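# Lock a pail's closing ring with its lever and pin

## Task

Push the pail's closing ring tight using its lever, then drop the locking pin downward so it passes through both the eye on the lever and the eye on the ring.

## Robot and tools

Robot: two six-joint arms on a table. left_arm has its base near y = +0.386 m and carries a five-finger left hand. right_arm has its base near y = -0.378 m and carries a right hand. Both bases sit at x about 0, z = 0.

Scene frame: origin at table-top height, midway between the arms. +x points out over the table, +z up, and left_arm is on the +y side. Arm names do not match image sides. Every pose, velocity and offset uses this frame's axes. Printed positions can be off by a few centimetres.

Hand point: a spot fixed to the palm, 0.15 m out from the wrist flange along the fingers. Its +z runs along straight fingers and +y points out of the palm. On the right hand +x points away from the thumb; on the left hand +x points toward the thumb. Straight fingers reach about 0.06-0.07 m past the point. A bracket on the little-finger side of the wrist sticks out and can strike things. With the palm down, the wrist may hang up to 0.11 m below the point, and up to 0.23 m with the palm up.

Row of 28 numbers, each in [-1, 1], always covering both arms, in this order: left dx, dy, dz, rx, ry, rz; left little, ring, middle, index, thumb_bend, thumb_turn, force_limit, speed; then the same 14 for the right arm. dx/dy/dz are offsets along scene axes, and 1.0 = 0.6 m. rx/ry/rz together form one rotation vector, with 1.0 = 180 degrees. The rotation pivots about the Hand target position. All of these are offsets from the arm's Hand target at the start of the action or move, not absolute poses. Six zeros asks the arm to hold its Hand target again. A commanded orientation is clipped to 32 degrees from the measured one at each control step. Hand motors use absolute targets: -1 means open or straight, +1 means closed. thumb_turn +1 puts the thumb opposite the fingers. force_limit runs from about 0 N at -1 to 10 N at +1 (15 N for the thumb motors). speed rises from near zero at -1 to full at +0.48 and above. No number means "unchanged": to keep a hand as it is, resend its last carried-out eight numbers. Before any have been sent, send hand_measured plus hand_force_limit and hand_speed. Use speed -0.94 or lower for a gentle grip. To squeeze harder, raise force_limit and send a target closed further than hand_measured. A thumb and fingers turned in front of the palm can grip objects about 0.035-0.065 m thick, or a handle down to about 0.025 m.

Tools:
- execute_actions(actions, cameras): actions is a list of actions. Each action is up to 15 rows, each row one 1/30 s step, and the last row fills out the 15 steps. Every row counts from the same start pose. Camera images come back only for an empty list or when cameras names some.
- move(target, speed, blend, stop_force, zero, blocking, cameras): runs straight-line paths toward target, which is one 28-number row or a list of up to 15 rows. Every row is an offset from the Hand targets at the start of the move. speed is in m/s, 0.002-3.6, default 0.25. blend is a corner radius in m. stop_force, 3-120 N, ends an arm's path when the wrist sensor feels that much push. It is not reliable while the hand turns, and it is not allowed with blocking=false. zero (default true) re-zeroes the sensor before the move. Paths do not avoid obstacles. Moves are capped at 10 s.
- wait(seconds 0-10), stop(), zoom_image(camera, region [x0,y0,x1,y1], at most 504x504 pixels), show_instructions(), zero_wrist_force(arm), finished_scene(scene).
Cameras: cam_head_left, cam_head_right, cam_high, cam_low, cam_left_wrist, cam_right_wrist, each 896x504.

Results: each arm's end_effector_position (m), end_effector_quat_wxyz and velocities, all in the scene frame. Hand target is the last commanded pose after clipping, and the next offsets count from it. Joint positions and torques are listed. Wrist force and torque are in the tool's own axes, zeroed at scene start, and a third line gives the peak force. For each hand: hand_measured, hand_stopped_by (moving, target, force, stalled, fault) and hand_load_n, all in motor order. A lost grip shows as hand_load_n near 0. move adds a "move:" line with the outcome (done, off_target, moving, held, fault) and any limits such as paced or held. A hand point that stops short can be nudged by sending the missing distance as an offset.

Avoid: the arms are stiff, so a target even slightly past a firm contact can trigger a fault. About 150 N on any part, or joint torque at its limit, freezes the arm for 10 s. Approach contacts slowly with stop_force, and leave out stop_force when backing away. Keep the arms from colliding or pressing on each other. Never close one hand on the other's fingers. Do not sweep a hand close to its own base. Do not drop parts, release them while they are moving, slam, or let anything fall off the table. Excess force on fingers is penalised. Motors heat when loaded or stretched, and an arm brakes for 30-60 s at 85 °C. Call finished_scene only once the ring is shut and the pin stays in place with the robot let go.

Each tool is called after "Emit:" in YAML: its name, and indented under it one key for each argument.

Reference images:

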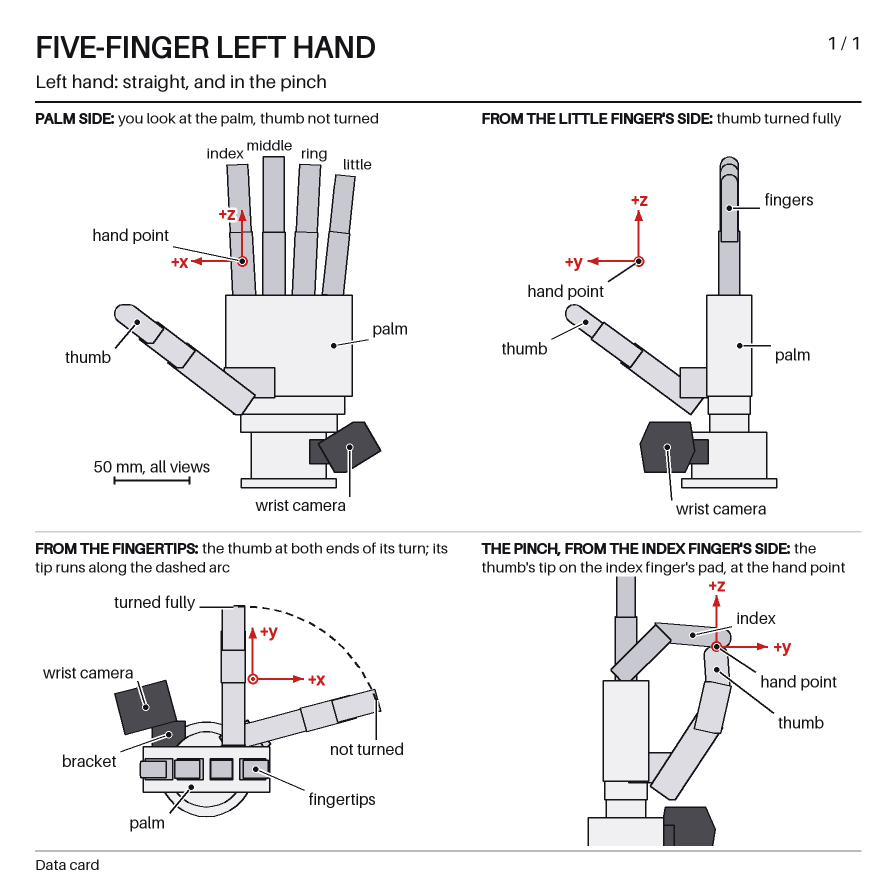

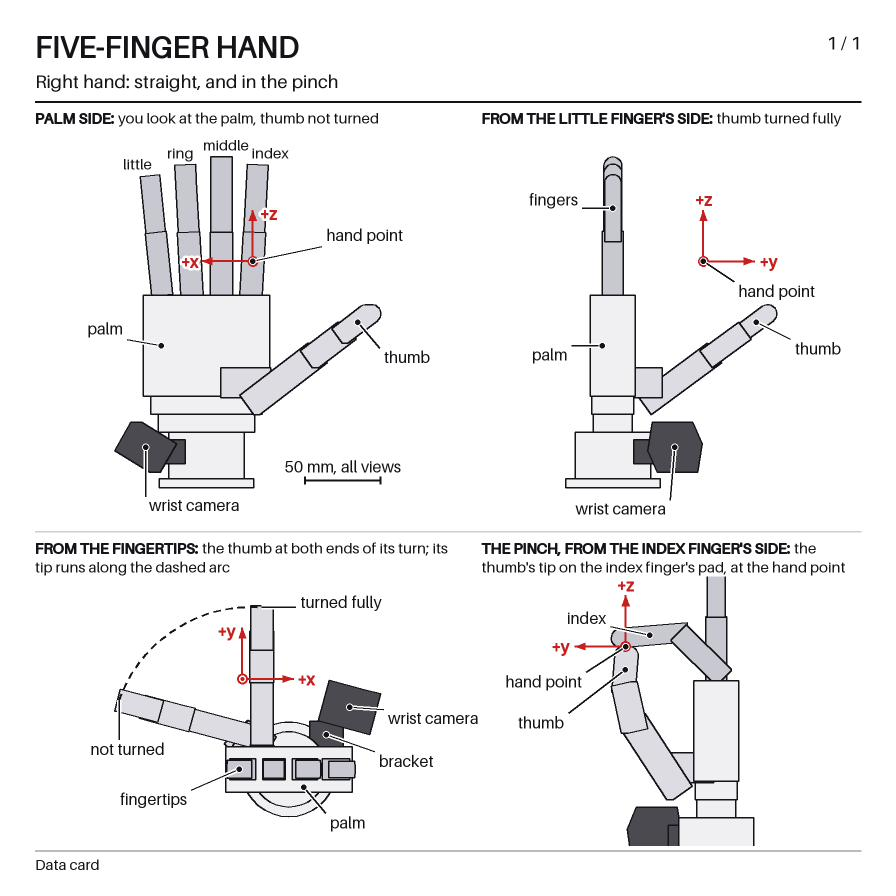

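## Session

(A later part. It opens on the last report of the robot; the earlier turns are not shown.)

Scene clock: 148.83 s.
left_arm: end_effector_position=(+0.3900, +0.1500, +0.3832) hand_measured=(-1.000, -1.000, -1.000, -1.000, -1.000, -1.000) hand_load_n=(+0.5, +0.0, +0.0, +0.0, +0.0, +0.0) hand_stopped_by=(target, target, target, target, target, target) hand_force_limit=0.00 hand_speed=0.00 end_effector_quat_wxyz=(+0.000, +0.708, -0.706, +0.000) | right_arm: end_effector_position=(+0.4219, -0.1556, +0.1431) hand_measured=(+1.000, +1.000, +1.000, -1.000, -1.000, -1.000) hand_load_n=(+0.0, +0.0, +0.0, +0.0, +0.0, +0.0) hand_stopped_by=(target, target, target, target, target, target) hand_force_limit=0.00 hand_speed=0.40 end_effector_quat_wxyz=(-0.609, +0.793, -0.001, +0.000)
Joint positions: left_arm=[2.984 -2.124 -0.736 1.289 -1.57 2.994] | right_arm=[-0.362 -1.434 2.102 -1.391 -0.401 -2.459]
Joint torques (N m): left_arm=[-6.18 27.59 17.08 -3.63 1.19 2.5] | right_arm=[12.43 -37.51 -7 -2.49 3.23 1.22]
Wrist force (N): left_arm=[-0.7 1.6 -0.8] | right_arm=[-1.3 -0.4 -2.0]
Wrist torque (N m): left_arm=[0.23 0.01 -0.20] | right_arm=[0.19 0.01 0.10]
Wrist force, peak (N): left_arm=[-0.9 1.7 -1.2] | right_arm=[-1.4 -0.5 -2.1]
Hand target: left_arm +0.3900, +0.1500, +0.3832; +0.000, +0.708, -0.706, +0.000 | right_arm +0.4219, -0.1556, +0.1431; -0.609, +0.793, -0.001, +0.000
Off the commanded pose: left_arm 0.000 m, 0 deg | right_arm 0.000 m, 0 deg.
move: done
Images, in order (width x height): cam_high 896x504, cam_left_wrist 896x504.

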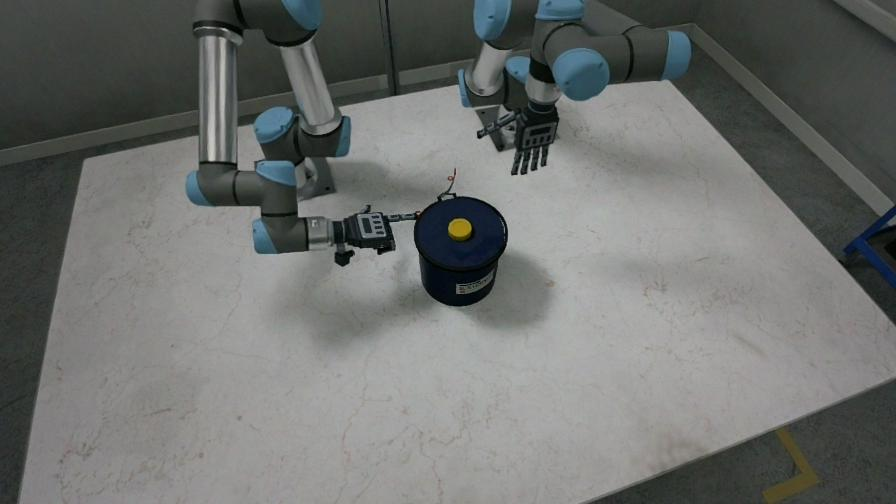

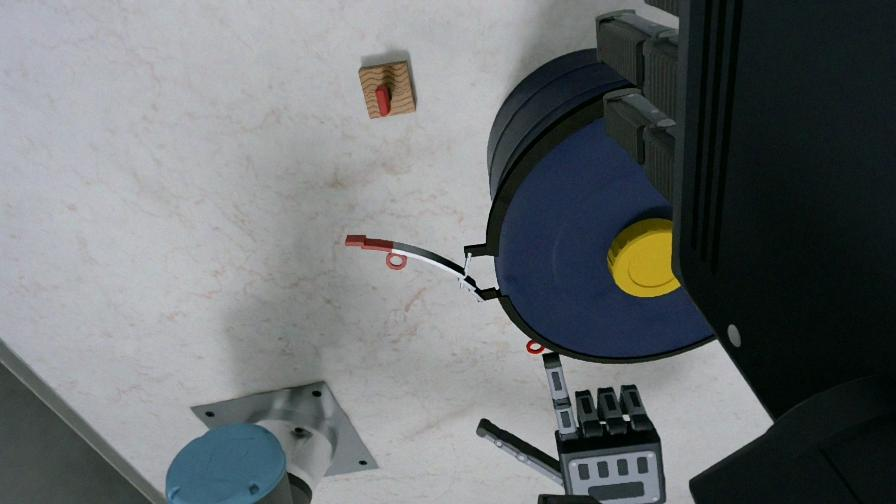

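Emit:
move:
  target:
    - [-0.1378,-0.1807,0,0,0,0.139,1,1,-1,-1,-1,-1,0,0.4,0,0,0,0,0,0,1,1,1,-1,-1,-1,0,0.4]
    - [-0.1378,-0.1807,-0.1803,0,0,0.139,1,1,-1,-1,-1,-1,0,0.4,0,0,0,0,0,0,1,1,1,-1,-1,-1,0,0.4]
  speed: [0.2,0.08]
  stop_force: 8
  cameras: ["cam_left_wrist","cam_high","cam_low","cam_head_left"]

Emit:
zoom_image:
  camera: "cam_high"
  region: [395, 140, 495, 240]

Emit:
zoom_image:
  camera: "cam_head_left"
  region: [400, 290, 540, 430]

Scene clock: 200.23 s.
left_arm: end_effector_position=(+0.3073, +0.0416, +0.2750) hand_measured=(+1.000, +1.000, -1.000, -1.000, -1.000, -1.000) hand_load_n=(+0.0, +0.0, +0.0, +0.0, +0.0, +0.0) hand_stopped_by=(target, target, target, target, target, target) hand_force_limit=0.00 hand_speed=0.40 end_effector_quat_wxyz=(+0.000, +0.844, -0.536, +0.000) | right_arm: end_effector_position=(+0.4219, -0.1556, +0.1431) hand_measured=(+1.000, +1.000, +1.000, -1.000, -1.000, -1.000) hand_load_n=(+0.0, +0.0, +0.0, +0.0, +0.0, +0.0) hand_stopped_by=(target, target, target, target, target, target) hand_force_limit=0.00 hand_speed=0.40 end_effector_quat_wxyz=(-0.609, +0.793, -0.001, +0.000)
Joint positions: left_arm=[2.755 -1.965 -1.253 1.647 -1.57 2.328] | right_arm=[-0.362 -1.434 2.102 -1.391 -0.401 -2.459]
Joint torques (N m): left_arm=[6.96 22.84 12.64 -0.87 1.37 2.02] | right_arm=[11.65 -38.35 -6.2 -2.58 3.14 1.19]
Wrist force (N): left_arm=[-1.0 1.4 -1.4] | right_arm=[-1.4 -0.4 -2.0]
Wrist torque (N m): left_arm=[0.27 0.03 -0.14] | right_arm=[0.19 0.03 0.09]
Wrist force, peak (N): left_arm=[-0.5 2.7 -1.1] | right_arm=[-1.5 -0.4 -2.3]
Hand target: left_arm +0.3073, +0.0416, +0.2750; +0.000, +0.844, -0.536, +0.000 | right_arm +0.4219, -0.1556, +0.1431; -0.609, +0.793, -0.001, +0.000
Off the commanded pose: left_arm 0.000 m, 0 deg | right_arm 0.000 m, 0 deg.
move: done
Images, in order (width x height): cam_head_left 896x504, cam_high 896x504, cam_low 896x504, cam_left_wrist 896x504.

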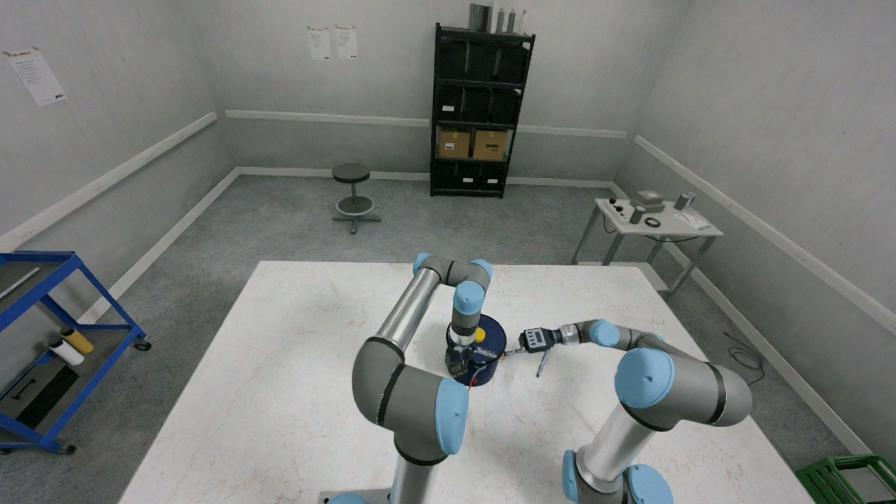

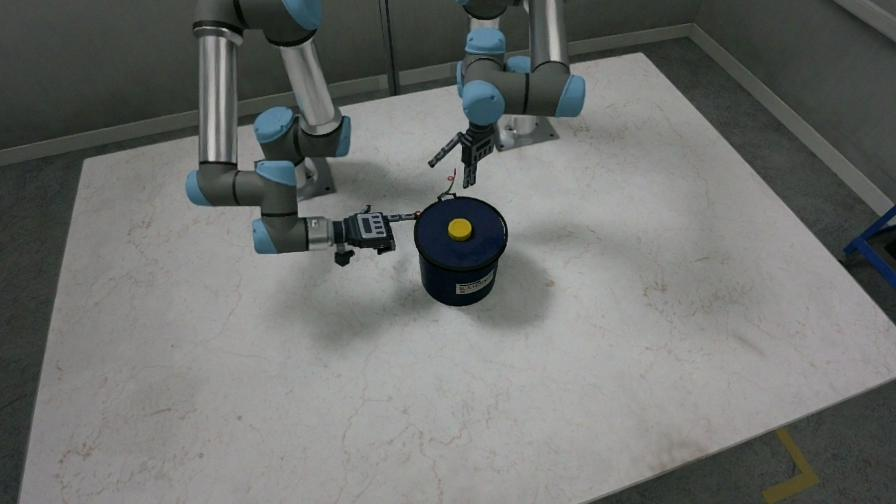

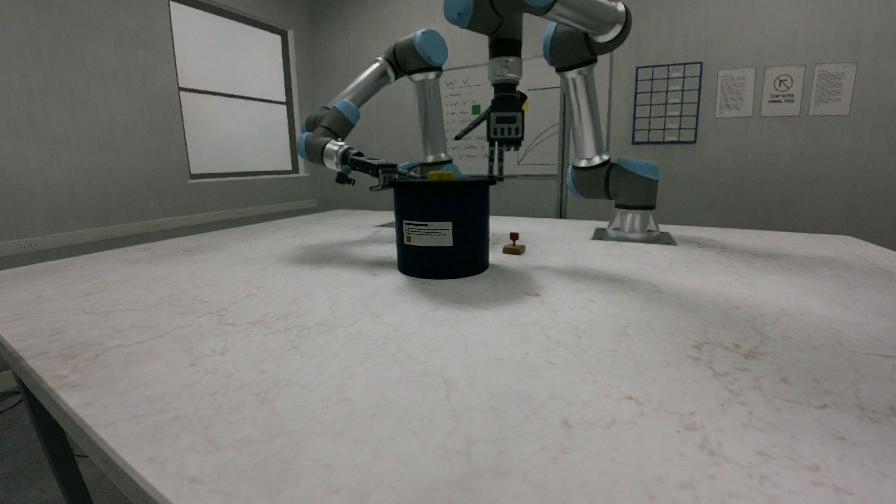

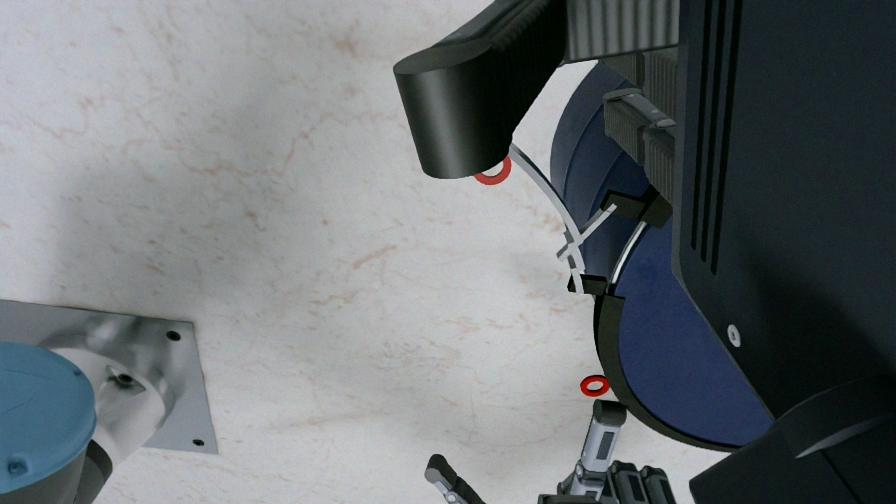

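Scaled by 5.040.

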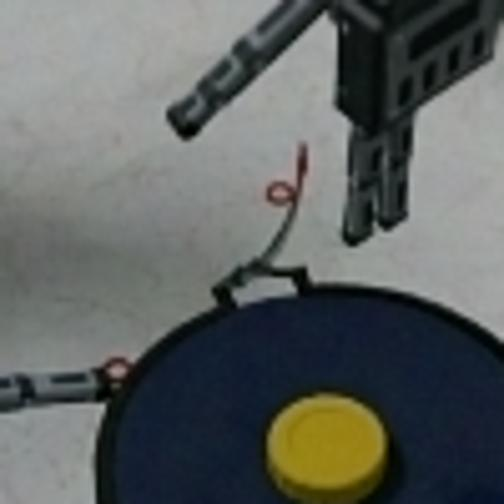

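Scaled by 3.600.

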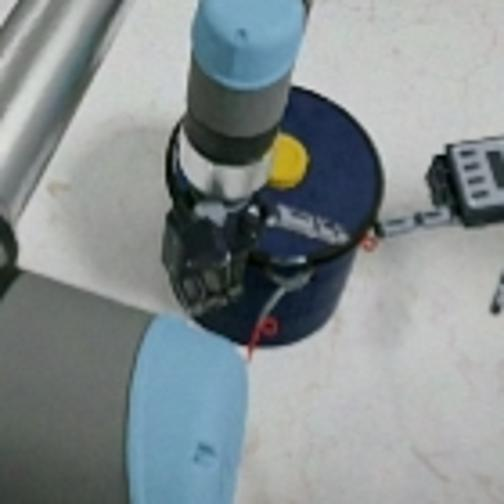

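Emit:
zoom_image:
  camera: "cam_low"
  region: [460, 120, 540, 200]

Scaled by 6.300.

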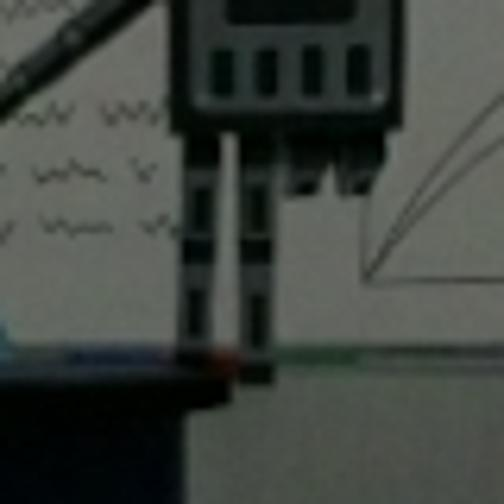

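Emit:
move:
  target:
    - [0,0,-0.0133,0,0,0,1,1,-1,-1,-1,-1,0,0.4,0,0,0,0,0,0,1,1,1,-1,-1,-1,0,0.4]
    - [-0.0128,-0.0353,-0.0133,0,0,0.0833,1,1,-1,-1,-1,-1,0,0.4,0,0,0,0,0,0,1,1,1,-1,-1,-1,0,0.4]
    - [-0.02,-0.0763,-0.0133,0,0,0.1944,1,1,-1,-1,-1,-1,0,0.4,0,0,0,0,0,0,1,1,1,-1,-1,-1,0,0.4]
  speed: 0.12
  blend: [0,0.01,0]
  stop_force: 8
  cameras: ["cam_left_wrist","cam_high"]

Emit:
zoom_image:
  camera: "cam_high"
  region: [395, 140, 495, 240]

Scene clock: 235.23 s.
left_arm: end_effector_position=(+0.2953, -0.0042, +0.2670) hand_measured=(+1.000, +1.000, -1.000, -1.000, -1.000, -1.000) hand_load_n=(+0.0, +0.0, +0.0, +0.5, +0.0, +0.0) hand_stopped_by=(target, target, target, target, target, target) hand_force_limit=0.00 hand_speed=0.40 end_effector_quat_wxyz=(+0.000, +0.966, -0.258, +0.000) | right_arm: end_effector_position=(+0.4219, -0.1556, +0.1431) hand_measured=(+1.000, +1.000, +1.000, -1.000, -1.000, -1.000) hand_load_n=(+0.0, +0.0, +0.0, +0.0, +0.0, +0.0) hand_stopped_by=(target, target, target, target, target, target) hand_force_limit=0.00 hand_speed=0.40 end_effector_quat_wxyz=(-0.609, +0.793, -0.001, +0.000)
Joint positions: left_arm=[2.643 -1.924 -1.33 1.684 -1.571 1.605] | right_arm=[-0.362 -1.434 2.102 -1.391 -0.401 -2.459]
Joint torques (N m): left_arm=[-9.23 40.89 12.9 -2.63 -0.54 -2.71] | right_arm=[11.28 -37.76 -7.22 -2.56 3.04 1.21]
Wrist force (N): left_arm=[0.7 -2.1 -0.8] | right_arm=[-2.7 -0.1 -4.4]
Wrist torque (N m): left_arm=[0.28 0.13 -0.05] | right_arm=[0.30 -0.05 0.02]
Wrist force, peak (N): left_arm=[-1.3 1.7 -1.4] | right_arm=[-2.8 -0.1 -4.5]
Hand target: left_arm +0.2953, -0.0042, +0.2670; +0.000, +0.966, -0.258, +0.000 | right_arm +0.4219, -0.1556, +0.1431; -0.609, +0.793, -0.001, +0.000
Off the commanded pose: left_arm 0.000 m, 0 deg | right_arm 0.000 m, 0 deg.
move: done
Images, in order (width x height): cam_high 896x504, cam_left_wrist 896x504.

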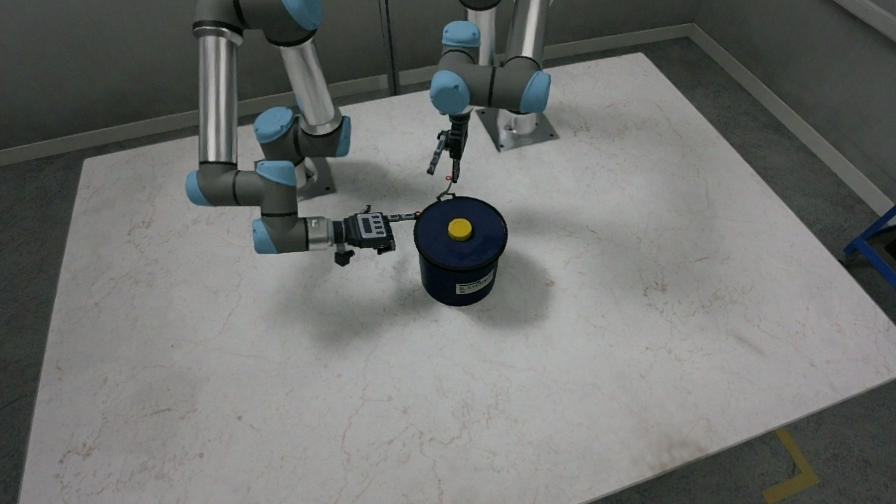

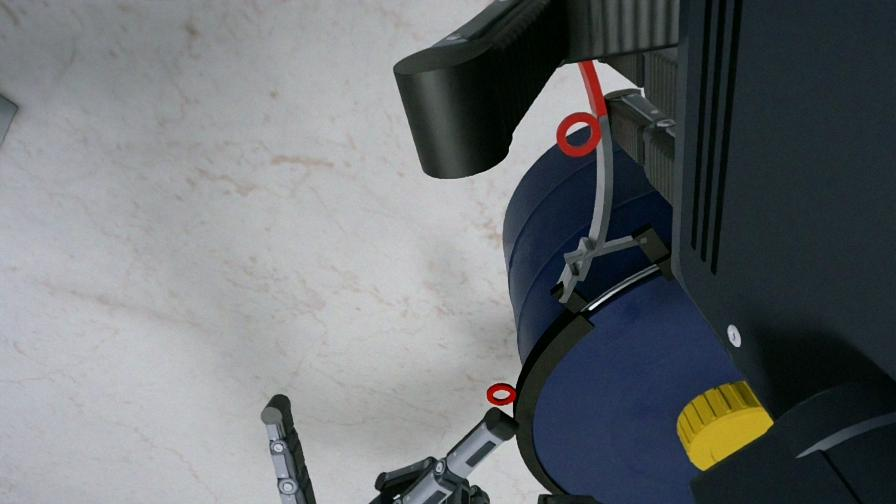

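Scaled by 5.040.

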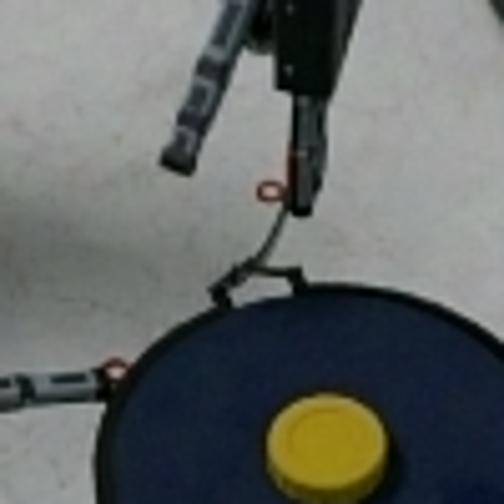

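Emit:
move:
  target:
    - [0.0073,-0.0408,0,0,0,0.1111,1,1,-1,-1,-1,-1,0,0.4,0,0,0,0,0,0,1,1,1,-1,-1,-1,0,0.4]
    - [0.0282,-0.0767,0,0,0,0.2222,1,1,-1,-1,-1,-1,0,0.4,0,0,0,0,0,0,1,1,1,-1,-1,-1,0,0.4]
  speed: 0.12
  blend: [0.01,0]
  stop_force: 10
  cameras: ["cam_left_wrist","cam_high"]

Emit:
zoom_image:
  camera: "cam_high"
  region: [395, 140, 495, 240]

Scene clock: 257.93 s.
left_arm: end_effector_position=(+0.3122, -0.0502, +0.2670) hand_measured=(+1.000, +1.000, -1.000, -1.000, -1.000, -1.000) hand_load_n=(+0.0, +0.5, +0.5, +0.0, +0.0, +0.0) hand_stopped_by=(target, target, target, target, target, target) hand_force_limit=0.00 hand_speed=0.40 end_effector_quat_wxyz=(+0.000, +0.996, +0.088, +0.000) | right_arm: end_effector_position=(+0.4220, -0.1556, +0.1431) hand_measured=(+1.000, +1.000, +1.000, -1.000, -1.000, -1.000) hand_load_n=(+0.0, +0.0, +0.5, +0.0, +0.0, +0.0) hand_stopped_by=(target, target, target, target, target, target) hand_force_limit=0.00 hand_speed=0.40 end_effector_quat_wxyz=(-0.609, +0.793, -0.001, +0.000)
Joint positions: left_arm=[2.498 -1.992 -1.234 1.656 -1.571 0.763] | right_arm=[-0.362 -1.434 2.102 -1.391 -0.401 -2.459]
Joint torques (N m): left_arm=[-7.57 23.19 28.71 -2.46 -0.59 -2.53] | right_arm=[11.32 -34.21 -11.29 -2.52 1.26 0.88]
Wrist force (N): left_arm=[-1.4 -3.5 -2.2] | right_arm=[-1.1 -2.9 -6.5]
Wrist torque (N m): left_arm=[0.37 -0.07 -0.06] | right_arm=[0.60 0.03 0.12]
Wrist force, peak (N): left_arm=[-2.2 -3.5 -2.6] | right_arm=[-1.1 -3.7 -6.6]
Hand target: left_arm +0.3122, -0.0502, +0.2670; +0.000, +0.996, +0.088, +0.000 | right_arm +0.4219, -0.1556, +0.1431; -0.609, +0.793, -0.001, +0.000
Off the commanded pose: left_arm 0.000 m, 0 deg | right_arm 0.000 m, 0 deg.
move: done
Images, in order (width x height): cam_high 896x504, cam_left_wrist 896x504.

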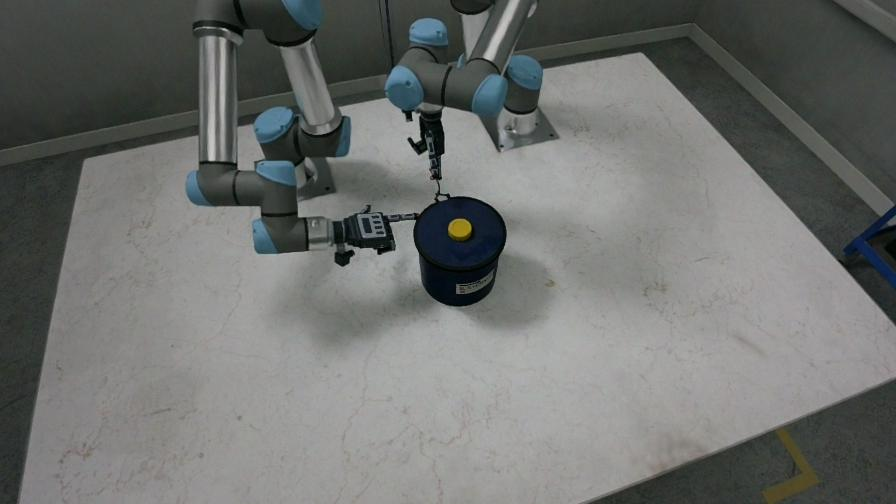

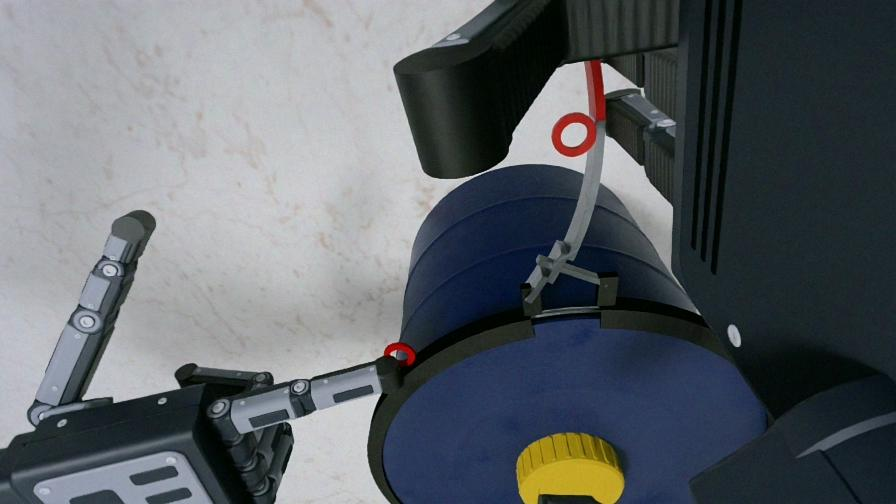

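Scaled by 5.040.

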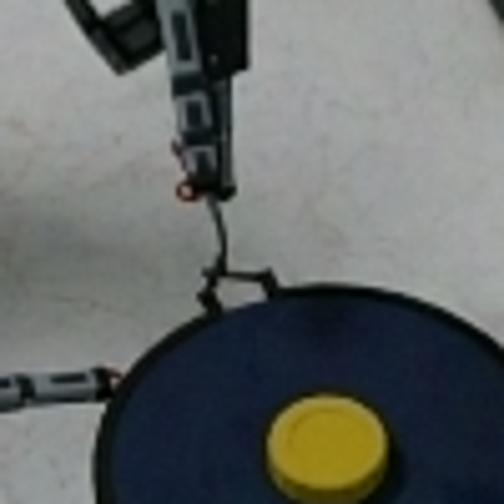

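Emit:
move:
  target:
    - [0.0258,-0.029,0,0,0,0,1,1,-1,-1,-1,-1,0,0.4,0,0,0,0,0,0,1,1,1,-1,-1,1,0,0.4]
  speed: 0.03
  stop_force: 12
  cameras: ["cam_left_wrist","cam_high"]

Emit:
zoom_image:
  camera: "cam_high"
  region: [395, 140, 495, 240]

Scene clock: 311.50 s.
left_arm: end_effector_position=(+0.3277, -0.0676, +0.2670) hand_measured=(+1.000, +1.000, -1.000, -1.000, -1.000, -1.000) hand_load_n=(+0.0, +0.0, +0.5, +0.5, +0.0, +0.0) hand_stopped_by=(target, target, target, target, target, target) hand_force_limit=0.00 hand_speed=0.40 end_effector_quat_wxyz=(+0.000, +0.996, +0.088, +0.000) | right_arm: end_effector_position=(+0.4219, -0.1556, +0.1431) hand_measured=(+1.000, +1.000, +1.000, -1.000, -1.000, +1.000) hand_load_n=(+0.0, +0.0, +0.0, +0.5, +0.0, +0.0) hand_stopped_by=(target, target, target, target, target, target) hand_force_limit=0.00 hand_speed=0.40 end_effector_quat_wxyz=(-0.609, +0.793, -0.001, +0.000)
Joint positions: left_arm=[2.488 -2.053 -1.144 1.627 -1.571 0.753] | right_arm=[-0.362 -1.434 2.102 -1.391 -0.401 -2.459]
Joint torques (N m): left_arm=[-6.94 25.31 29.53 -1.66 -0.89 -2.63] | right_arm=[9.89 -28.02 -13.55 -2.04 2.93 0.08]
Wrist force (N): left_arm=[-3.7 -5.4 -0.8] | right_arm=[-2.5 -3.8 -6.9]
Wrist torque (N m): left_arm=[0.34 -0.21 -0.22] | right_arm=[0.68 -0.05 0.06]
Wrist force, peak (N): left_arm=[-4.2 -5.5 -1.1] | right_arm=[-0.2 -6.3 -8.3]
Hand target: left_arm +0.3277, -0.0676, +0.2670; +0.000, +0.996, +0.088, +0.000 | right_arm +0.4219, -0.1556, +0.1431; -0.609, +0.793, -0.001, +0.000
Off the commanded pose: left_arm 0.000 m, 0 deg | right_arm 0.000 m, 0 deg.
move: done
Images, in order (width x height): cam_high 896x504, cam_left_wrist 896x504.

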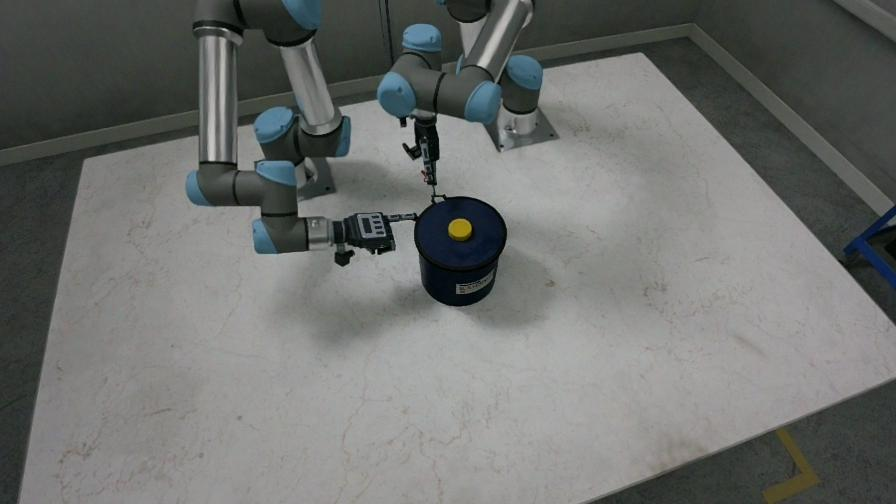

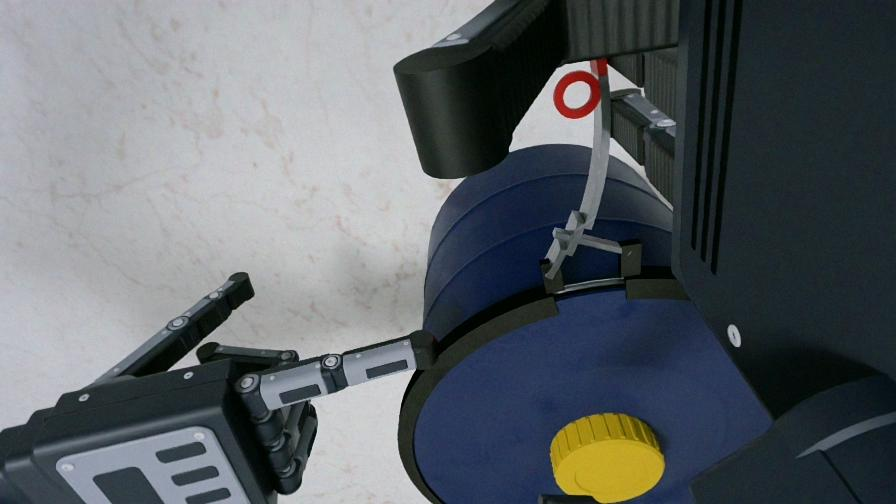

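Scaled by 5.040.

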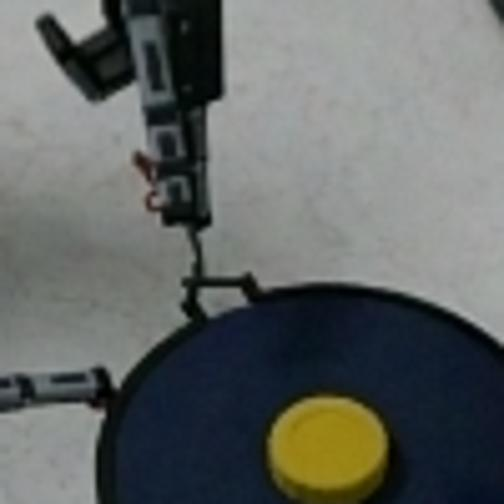

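Emit:
move:
  target:
    - [0,0,0,0,0,0,1,1,-1,-1,-1,-1,0,0.4,0,-0.0417,0,0,0,0,1,1,1,-1,-1,1,0,0.4]
  speed: 0.05
  cameras: ["cam_left_wrist","cam_high"]

Emit:
zoom_image:
  camera: "cam_high"
  region: [395, 180, 445, 230]

Emit:
zoom_image:
  camera: "cam_left_wrist"
  region: [340, 240, 580, 400]

Scene clock: 325.47 s.
left_arm: end_effector_position=(+0.3277, -0.0676, +0.2670) hand_measured=(+1.000, +1.000, -1.000, -1.000, -1.000, -1.000) hand_load_n=(+0.0, +0.0, +0.0, +0.0, +0.0, +0.0) hand_stopped_by=(target, target, target, target, target, target) hand_force_limit=0.00 hand_speed=0.40 end_effector_quat_wxyz=(+0.000, +0.996, +0.088, +0.000) | right_arm: end_effector_position=(+0.4219, -0.1806, +0.1431) hand_measured=(+1.000, +1.000, +1.000, -1.000, -1.000, +1.000) hand_load_n=(+0.0, +0.0, +0.0, +0.0, +0.0, +0.0) hand_stopped_by=(target, target, target, target, target, target) hand_force_limit=0.00 hand_speed=0.40 end_effector_quat_wxyz=(-0.609, +0.793, -0.001, +0.000)
Joint positions: left_arm=[2.488 -2.053 -1.144 1.627 -1.571 0.753] | right_arm=[-0.417 -1.427 2.078 -1.298 -0.443 -2.543]
Joint torques (N m): left_arm=[-6.49 26.43 16.96 -1.67 -1.01 -2.58] | right_arm=[-14.55 -12.71 -31.86 0.69 -1.2 -1.21]
Wrist force (N): left_arm=[-0.8 0.7 -1.0] | right_arm=[-0.1 -0.3 0.2]
Wrist torque (N m): left_arm=[0.23 0.04 -0.13] | right_arm=[0.03 0.04 0.27]
Wrist force, peak (N): left_arm=[-4.2 -5.8 -0.9] | right_arm=[-2.5 -4.0 -6.9]
Hand target: left_arm +0.3277, -0.0676, +0.2670; +0.000, +0.996, +0.088, +0.000 | right_arm +0.4219, -0.1806, +0.1431; -0.609, +0.793, -0.001, +0.000
Off the commanded pose: left_arm 0.000 m, 0 deg | right_arm 0.000 m, 0 deg.
move: done
Images, in order (width x height): cam_high 896x504, cam_left_wrist 896x504.

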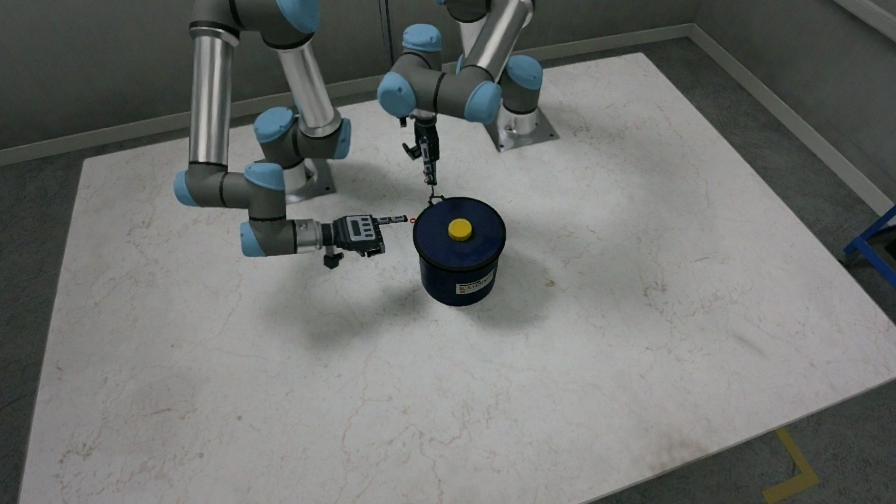

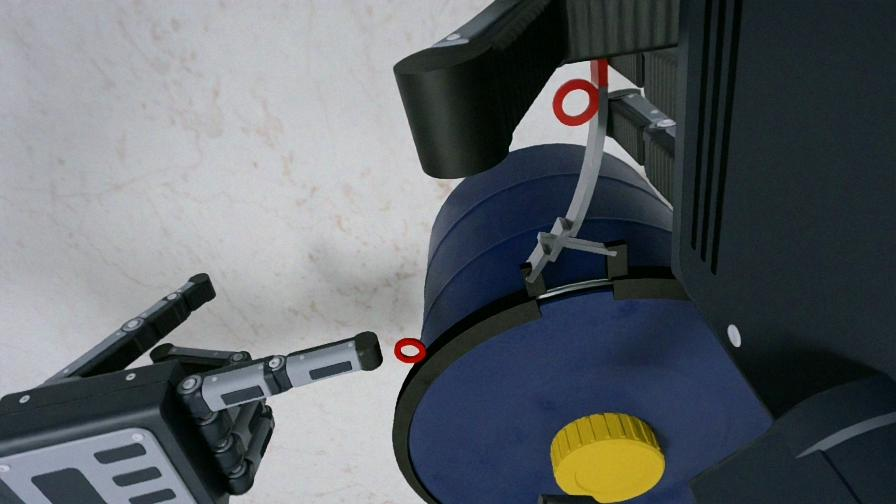

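Scaled by 10.080.

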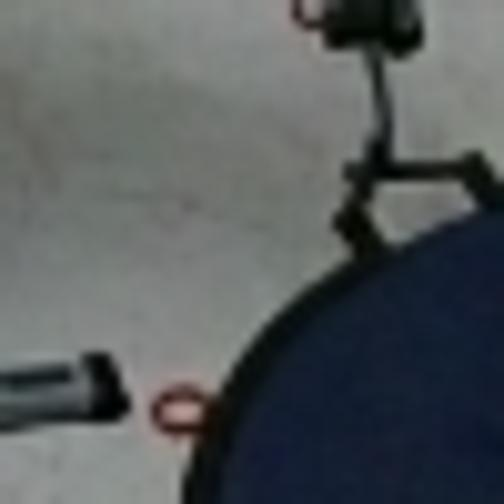

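Scaled by 2.100.

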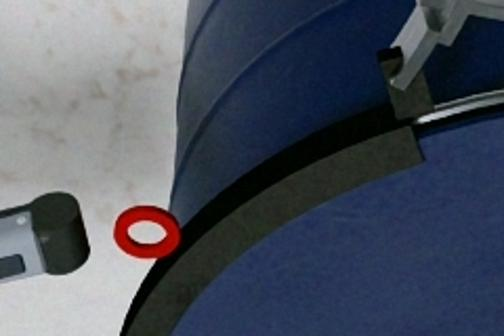

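Emit:
move:
  target:
    - [0,0,0,0,0,0,1,1,-1,-1,-1,-1,0,0.4,-0.074,-0.0073,-0.0052,0,0,-0.1833,1,1,1,-1,-1,1,0,0.4]
  speed: 0.15
  cameras: ["cam_left_wrist","cam_high"]

Emit:
zoom_image:
  camera: "cam_high"
  region: [395, 180, 445, 230]

Emit:
zoom_image:
  camera: "cam_left_wrist"
  region: [320, 260, 500, 400]

Scene clock: 367.63 s.
left_arm: end_effector_position=(+0.3277, -0.0676, +0.2670) hand_measured=(+1.000, +1.000, -1.000, -1.000, -1.000, -1.000) hand_load_n=(+0.0, +0.0, +0.5, +0.0, +0.0, +0.0) hand_stopped_by=(target, target, target, target, target, target) hand_force_limit=0.00 hand_speed=0.40 end_effector_quat_wxyz=(+0.000, +0.996, +0.088, +0.000) | right_arm: end_effector_position=(+0.3775, -0.1851, +0.1401) hand_measured=(+1.000, +1.000, +1.000, -1.000, -1.000, +1.000) hand_load_n=(+0.0, +0.0, +0.0, +0.0, +0.0, +0.0) hand_stopped_by=(target, target, target, target, target, target) hand_force_limit=0.00 hand_speed=0.40 end_effector_quat_wxyz=(-0.584, +0.760, -0.226, +0.173)
Joint positions: left_arm=[2.488 -2.053 -1.144 1.627 -1.571 0.753] | right_arm=[-0.6 -1.72 2.725 -2.687 -0.263 -1.455]
Joint torques (N m): left_arm=[-3.47 30.82 14.36 -1.46 -0.78 -2.3] | right_arm=[11.08 3.83 -2.7 -3.66 -0.68 1.15]
Wrist force (N): left_arm=[-0.8 1.0 -1.1] | right_arm=[-0.5 -0.2 -0.2]
Wrist torque (N m): left_arm=[0.30 0.03 -0.14] | right_arm=[0.09 0.15 0.17]
Wrist force, peak (N): left_arm=[-0.7 1.0 -1.7] | right_arm=[-0.9 -0.4 -0.2]
Hand target: left_arm +0.3277, -0.0676, +0.2670; +0.000, +0.996, +0.088, +0.000 | right_arm +0.3775, -0.1850, +0.1400; -0.584, +0.760, -0.226, +0.173
Off the commanded pose: left_arm 0.000 m, 0 deg | right_arm 0.000 m, 0 deg.
move: done
Images, in order (width x height): cam_high 896x504, cam_left_wrist 896x504.

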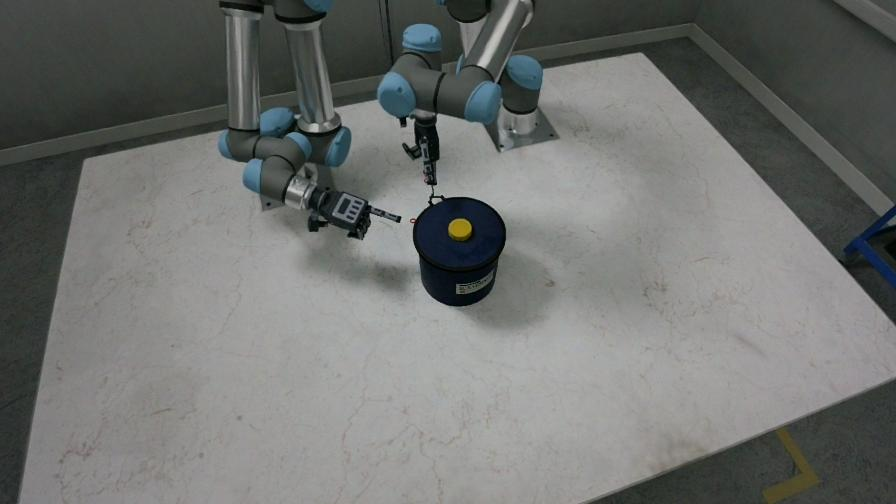

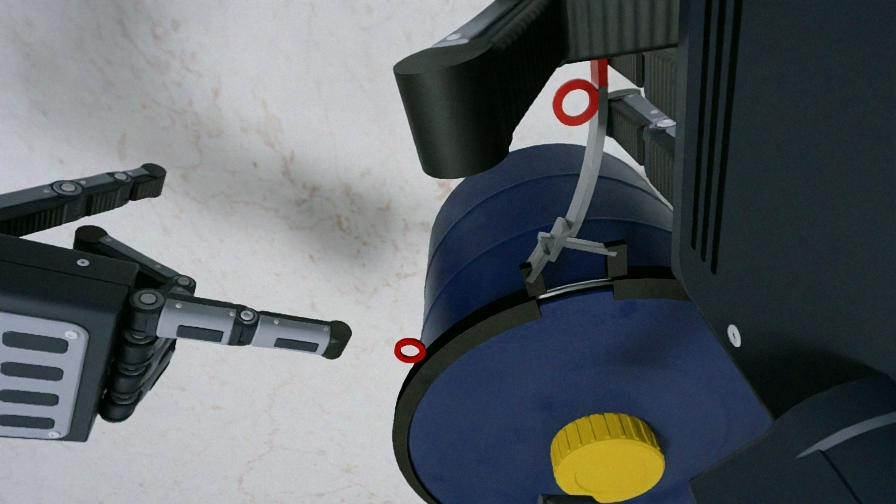

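Scaled by 10.080.

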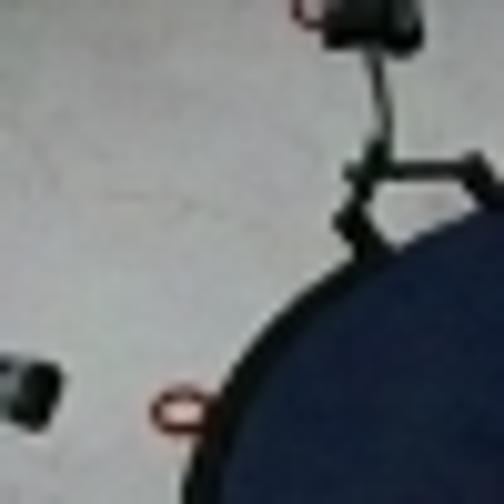

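Scaled by 2.800.

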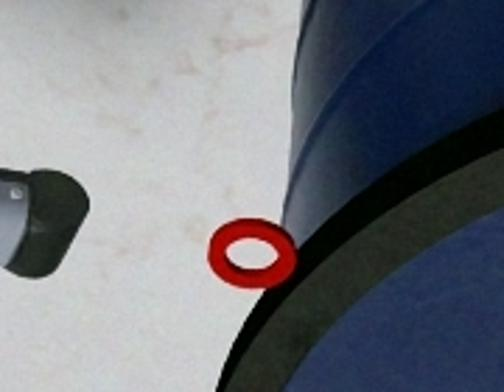

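Emit:
move:
  target:
    - [0,0,0,0,0,0,1,1,-1,-1,-1,-1,0,0.4,0.022,0.006,-0.008,0,0,0,1,1,1,-1,-1,1,0,0.4]
  speed: 0.1
  cameras: ["cam_left_wrist","cam_high","cam_right_wrist"]

Emit:
zoom_image:
  camera: "cam_high"
  region: [390, 195, 430, 235]

Emit:
zoom_image:
  camera: "cam_left_wrist"
  region: [340, 300, 440, 400]

Scene clock: 385.27 s.
left_arm: end_effector_position=(+0.3277, -0.0676, +0.2670) hand_measured=(+1.000, +1.000, -1.000, -1.000, -1.000, -1.000) hand_load_n=(+0.0, +0.5, +0.0, +0.0, +0.0, +0.0) hand_stopped_by=(target, target, target, target, target, target) hand_force_limit=0.00 hand_speed=0.40 end_effector_quat_wxyz=(+0.000, +0.996, +0.088, +0.000) | right_arm: end_effector_position=(+0.3907, -0.1815, +0.1353) hand_measured=(+1.000, +1.000, +1.000, -1.000, -1.000, +1.000) hand_load_n=(+0.0, +0.0, +0.0, +0.0, +0.0, +0.0) hand_stopped_by=(target, target, target, target, target, target) hand_force_limit=0.00 hand_speed=0.40 end_effector_quat_wxyz=(-0.584, +0.760, -0.226, +0.173)
Joint positions: left_arm=[2.488 -2.053 -1.144 1.627 -1.571 0.753] | right_arm=[-0.562 -1.58 2.708 -2.949 -0.27 -1.31]
Joint torques (N m): left_arm=[-2.19 34.02 15.4 -1.41 -0.76 -2.39] | right_arm=[11.34 -0.06 -0.18 -3.58 -0.88 1.17]
Wrist force (N): left_arm=[-0.7 0.9 -1.2] | right_arm=[-0.5 -0.3 -0.3]
Wrist torque (N m): left_arm=[0.28 0.01 -0.13] | right_arm=[0.07 0.15 0.19]
Wrist force, peak (N): left_arm=[-0.9 1.3 -1.5] | right_arm=[-0.9 -0.3 -0.3]
Hand target: left_arm +0.3277, -0.0676, +0.2670; +0.000, +0.996, +0.088, +0.000 | right_arm +0.3907, -0.1814, +0.1352; -0.584, +0.760, -0.226, +0.173
Off the commanded pose: left_arm 0.000 m, 0 deg | right_arm 0.000 m, 0 deg.
move: done
Images, in order (width x height): cam_high 896x504, cam_left_wrist 896x504, cam_right_wrist 896x504.

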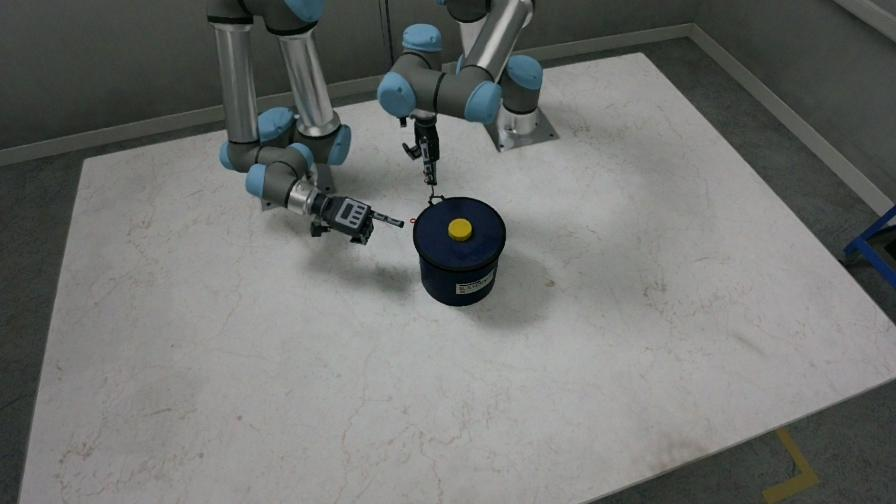

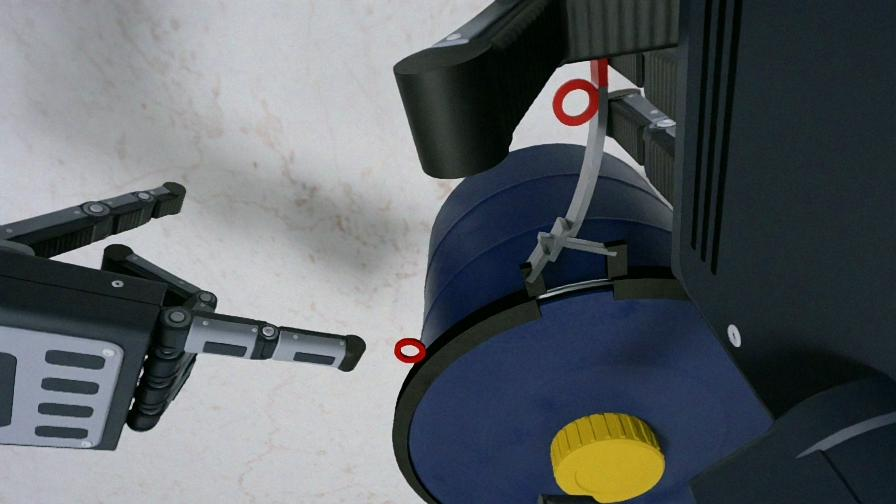

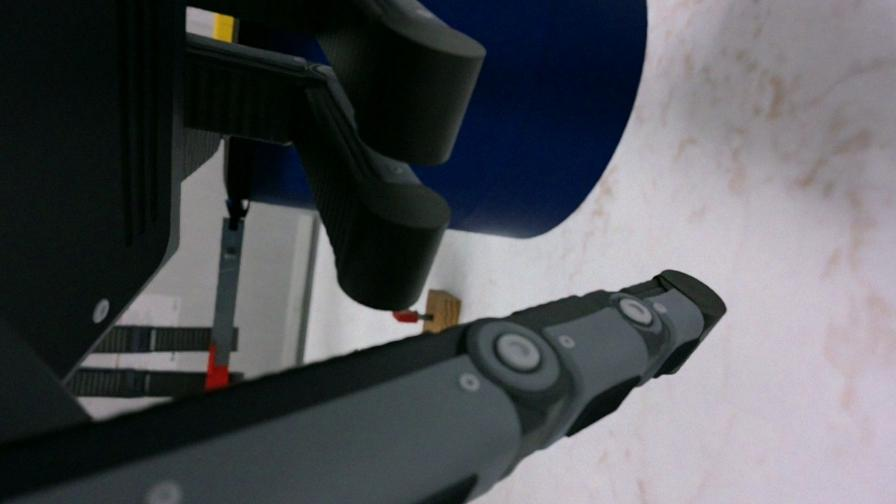

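Scaled by 12.600.

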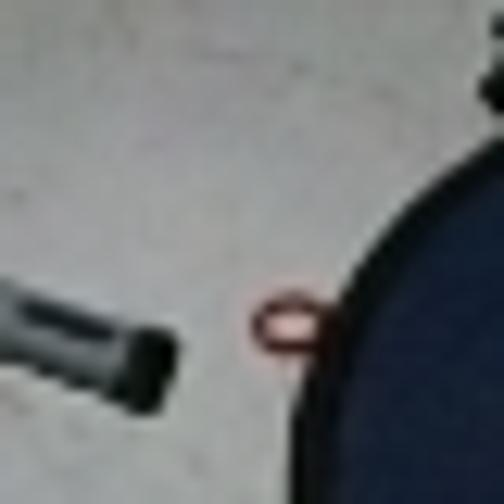

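Scaled by 5.040.

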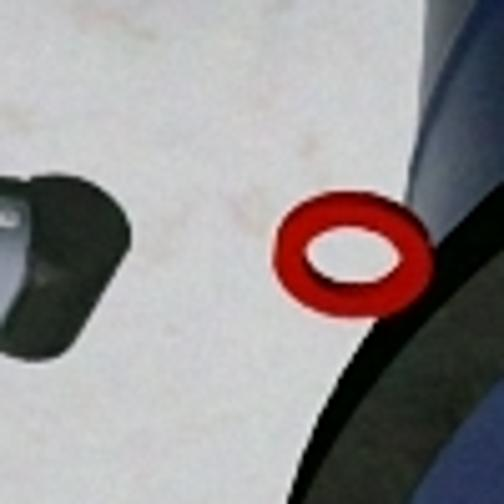

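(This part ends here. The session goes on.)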